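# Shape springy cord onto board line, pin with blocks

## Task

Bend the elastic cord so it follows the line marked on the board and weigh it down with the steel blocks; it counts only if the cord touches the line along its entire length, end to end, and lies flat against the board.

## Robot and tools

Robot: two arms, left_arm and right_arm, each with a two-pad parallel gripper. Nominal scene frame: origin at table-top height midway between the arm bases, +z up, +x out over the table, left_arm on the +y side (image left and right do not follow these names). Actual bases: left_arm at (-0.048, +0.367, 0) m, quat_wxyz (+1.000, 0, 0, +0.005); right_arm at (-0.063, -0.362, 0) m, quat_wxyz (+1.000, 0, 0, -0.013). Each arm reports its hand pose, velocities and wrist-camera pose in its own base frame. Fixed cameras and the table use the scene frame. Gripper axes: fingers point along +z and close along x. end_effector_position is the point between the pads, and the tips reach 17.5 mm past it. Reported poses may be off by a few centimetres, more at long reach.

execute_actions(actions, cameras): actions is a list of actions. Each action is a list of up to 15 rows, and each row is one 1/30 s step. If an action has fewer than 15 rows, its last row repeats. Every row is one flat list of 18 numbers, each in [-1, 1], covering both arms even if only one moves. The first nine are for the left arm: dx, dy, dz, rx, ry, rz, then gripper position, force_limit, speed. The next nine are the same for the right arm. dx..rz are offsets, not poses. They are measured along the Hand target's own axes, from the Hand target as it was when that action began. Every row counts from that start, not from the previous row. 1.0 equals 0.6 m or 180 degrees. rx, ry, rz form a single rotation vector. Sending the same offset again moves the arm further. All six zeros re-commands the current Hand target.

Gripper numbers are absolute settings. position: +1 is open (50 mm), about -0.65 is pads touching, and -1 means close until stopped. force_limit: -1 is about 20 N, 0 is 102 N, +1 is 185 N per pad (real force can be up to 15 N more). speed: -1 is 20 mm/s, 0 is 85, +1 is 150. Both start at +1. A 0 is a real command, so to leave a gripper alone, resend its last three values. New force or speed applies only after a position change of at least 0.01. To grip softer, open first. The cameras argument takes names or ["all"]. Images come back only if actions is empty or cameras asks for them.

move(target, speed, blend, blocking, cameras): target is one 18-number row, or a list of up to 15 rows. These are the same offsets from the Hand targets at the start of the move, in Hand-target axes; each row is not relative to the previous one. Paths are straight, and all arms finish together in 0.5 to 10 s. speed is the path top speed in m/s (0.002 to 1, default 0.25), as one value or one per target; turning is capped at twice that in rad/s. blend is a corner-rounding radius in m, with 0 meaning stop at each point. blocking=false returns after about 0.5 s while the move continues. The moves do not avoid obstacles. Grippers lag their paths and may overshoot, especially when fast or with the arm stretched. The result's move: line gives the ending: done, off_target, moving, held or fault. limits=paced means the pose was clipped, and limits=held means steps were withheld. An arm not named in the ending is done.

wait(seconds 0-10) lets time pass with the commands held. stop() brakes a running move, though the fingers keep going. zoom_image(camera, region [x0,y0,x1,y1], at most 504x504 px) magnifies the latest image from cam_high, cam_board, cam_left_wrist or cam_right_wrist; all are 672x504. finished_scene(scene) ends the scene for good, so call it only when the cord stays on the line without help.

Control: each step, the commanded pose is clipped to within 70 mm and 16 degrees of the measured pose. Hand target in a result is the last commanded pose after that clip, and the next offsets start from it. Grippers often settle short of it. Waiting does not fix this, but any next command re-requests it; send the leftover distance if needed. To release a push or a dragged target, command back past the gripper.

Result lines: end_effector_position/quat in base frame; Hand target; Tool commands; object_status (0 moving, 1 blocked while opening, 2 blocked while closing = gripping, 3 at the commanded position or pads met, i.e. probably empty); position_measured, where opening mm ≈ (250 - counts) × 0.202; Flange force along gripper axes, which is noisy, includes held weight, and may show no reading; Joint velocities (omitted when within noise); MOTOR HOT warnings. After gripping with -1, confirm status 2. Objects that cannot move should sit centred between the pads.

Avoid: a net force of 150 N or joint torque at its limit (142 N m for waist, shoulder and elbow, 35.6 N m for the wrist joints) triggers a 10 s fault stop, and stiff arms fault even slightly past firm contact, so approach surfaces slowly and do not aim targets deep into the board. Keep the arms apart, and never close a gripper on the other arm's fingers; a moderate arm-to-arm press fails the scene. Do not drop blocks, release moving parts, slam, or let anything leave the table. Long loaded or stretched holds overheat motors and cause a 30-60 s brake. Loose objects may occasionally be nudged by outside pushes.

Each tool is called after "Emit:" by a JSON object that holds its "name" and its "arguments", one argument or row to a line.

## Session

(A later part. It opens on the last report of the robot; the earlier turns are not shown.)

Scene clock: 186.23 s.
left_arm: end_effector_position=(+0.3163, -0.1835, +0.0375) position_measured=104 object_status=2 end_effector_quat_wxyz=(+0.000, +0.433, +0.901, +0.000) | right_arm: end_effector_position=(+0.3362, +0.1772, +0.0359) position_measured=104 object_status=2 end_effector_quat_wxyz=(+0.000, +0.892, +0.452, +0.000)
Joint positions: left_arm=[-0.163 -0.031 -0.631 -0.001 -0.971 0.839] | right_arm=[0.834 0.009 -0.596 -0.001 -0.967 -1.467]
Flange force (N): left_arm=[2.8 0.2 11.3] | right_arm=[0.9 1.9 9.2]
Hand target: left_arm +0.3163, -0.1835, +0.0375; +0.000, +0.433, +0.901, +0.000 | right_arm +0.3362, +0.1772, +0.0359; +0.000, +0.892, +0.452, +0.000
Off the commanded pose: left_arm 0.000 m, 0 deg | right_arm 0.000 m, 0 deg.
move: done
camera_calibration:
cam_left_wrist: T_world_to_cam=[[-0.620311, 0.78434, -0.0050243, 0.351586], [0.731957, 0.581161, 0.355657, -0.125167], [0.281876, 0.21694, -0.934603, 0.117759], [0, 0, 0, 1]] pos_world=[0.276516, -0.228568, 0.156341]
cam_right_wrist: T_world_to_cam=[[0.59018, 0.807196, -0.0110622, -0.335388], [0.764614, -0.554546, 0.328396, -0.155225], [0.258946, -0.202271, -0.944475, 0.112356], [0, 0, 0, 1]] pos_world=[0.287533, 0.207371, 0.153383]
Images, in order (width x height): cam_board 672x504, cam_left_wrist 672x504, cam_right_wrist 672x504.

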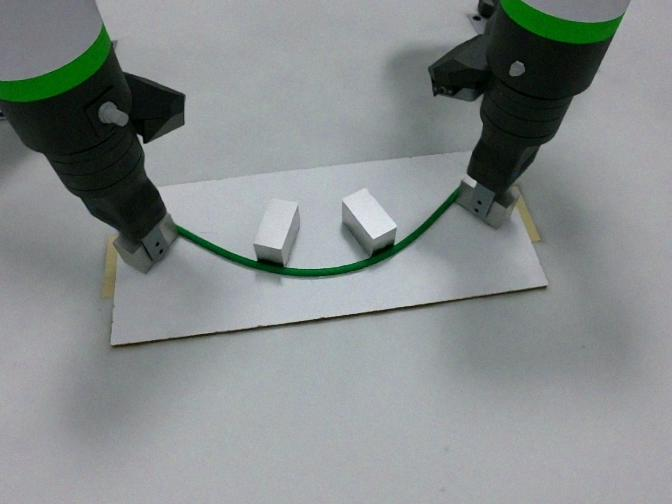

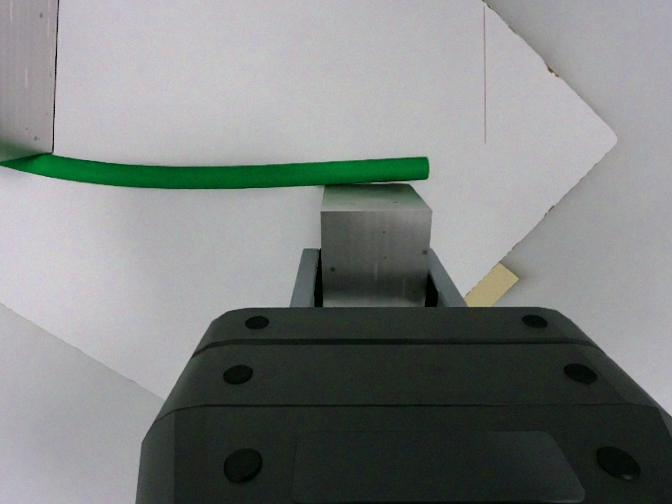

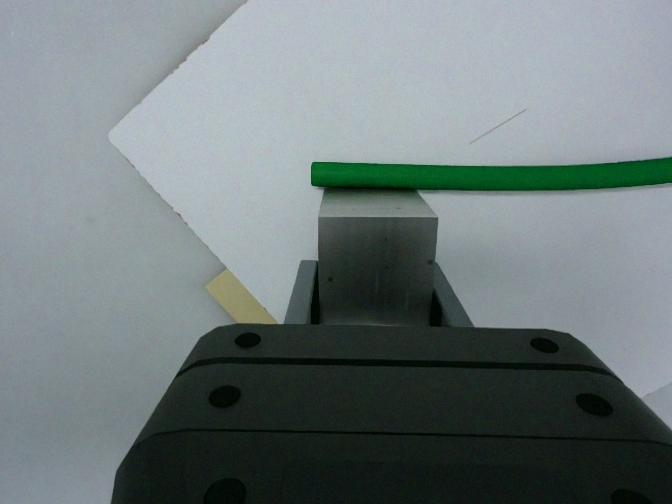

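Emit:
{"name": "move", "arguments": {
  "target": [
    [0,0,0.0013,0,0,0,-1,-0.5,0, 0,0,0.0022,0,0,0,-1,-0.5,0],
    [0,0,0.0013,0,0,0,0.98,-0.5,-0.8, 0,0,0.0022,0,0,0,0.98,-0.5,-0.8],
    [0,0,-0.13,0,0,0,0.98,-0.5,-0.8, 0,0,-0.13,0,0,0,0.98,-0.5,-0.8],
    [0.24,-0.03,-0.2,0,0,0,0.98,-0.5,-0.8, -0.25,0.0,-0.2,0,0,0,0.98,-0.5,-0.8]
  ],
  "speed": [0.02,0.02,0.1,0.25],
  "blend": [0,0,0.03,0],
  "cameras": ["cam_high","cam_board"]
}}

Emit:
{"name": "zoom_image", "arguments": {
  "camera": "cam_high",
  "region": [230, 360, 450, 450]
}}

Emit:
{"name": "zoom_image", "arguments": {
  "camera": "cam_board",
  "region": [100, 160, 530, 300]
}}

Scene clock: 194.73 s.
left_arm: end_effector_position=(+0.2122, -0.0825, +0.1576) position_measured=7 object_status=3 end_effector_quat_wxyz=(+0.000, +0.433, +0.901, +0.000) | right_arm: end_effector_position=(+0.2475, +0.0563, +0.1560) position_measured=7 object_status=3 end_effector_quat_wxyz=(+0.000, +0.892, +0.452, +0.000)
Joint positions: left_arm=[0.235 -0.627 -0.731 -0.001 -1.466 0.44] | right_arm=[0.761 -0.527 -0.688 0 -1.411 -1.395]
Flange force (N): left_arm=[2.3 0.3 6.3] | right_arm=[2.6 0.4 2.9]
Hand target: left_arm +0.2122, -0.0825, +0.1576; +0.000, +0.433, +0.901, +0.000 | right_arm +0.2475, +0.0563, +0.1560; +0.000, +0.892, +0.452, +0.000
Off the commanded pose: left_arm 0.000 m, 0 deg | right_arm 0.000 m, 0 deg.
move: done
Images, in order (width x height): cam_high 672x504, cam_board 672x504.

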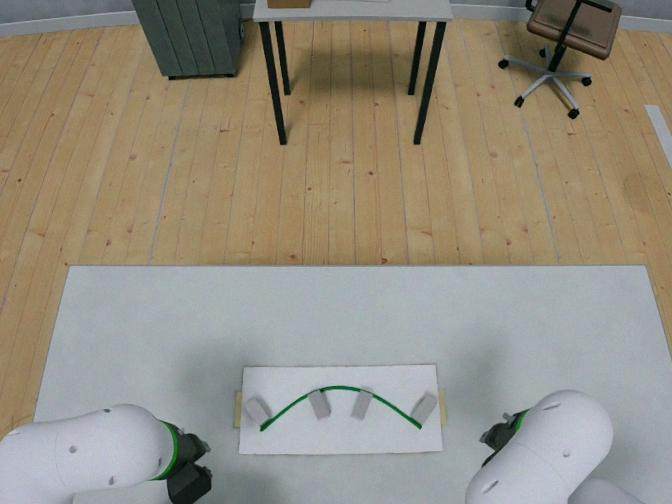

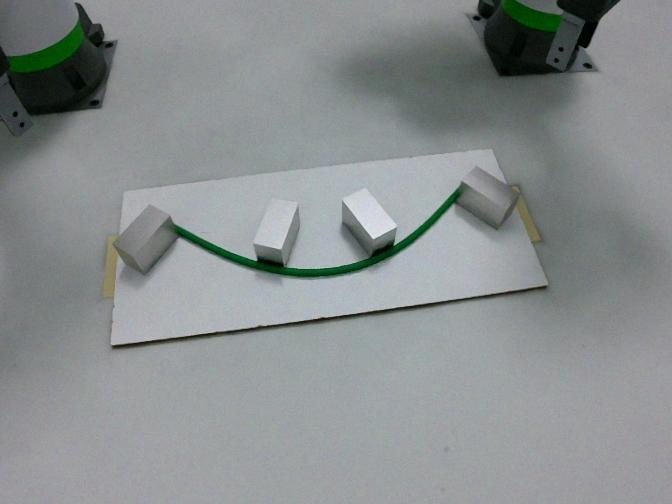

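Scaled by 2.291.

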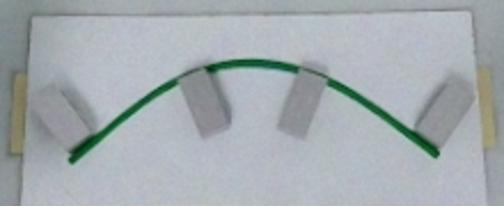

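Scaled by 1.172.

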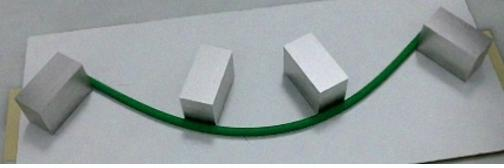

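Emit:
{"name": "finished_scene", "arguments": {
  "scene": 2
}}

The scene is finished: the task was done.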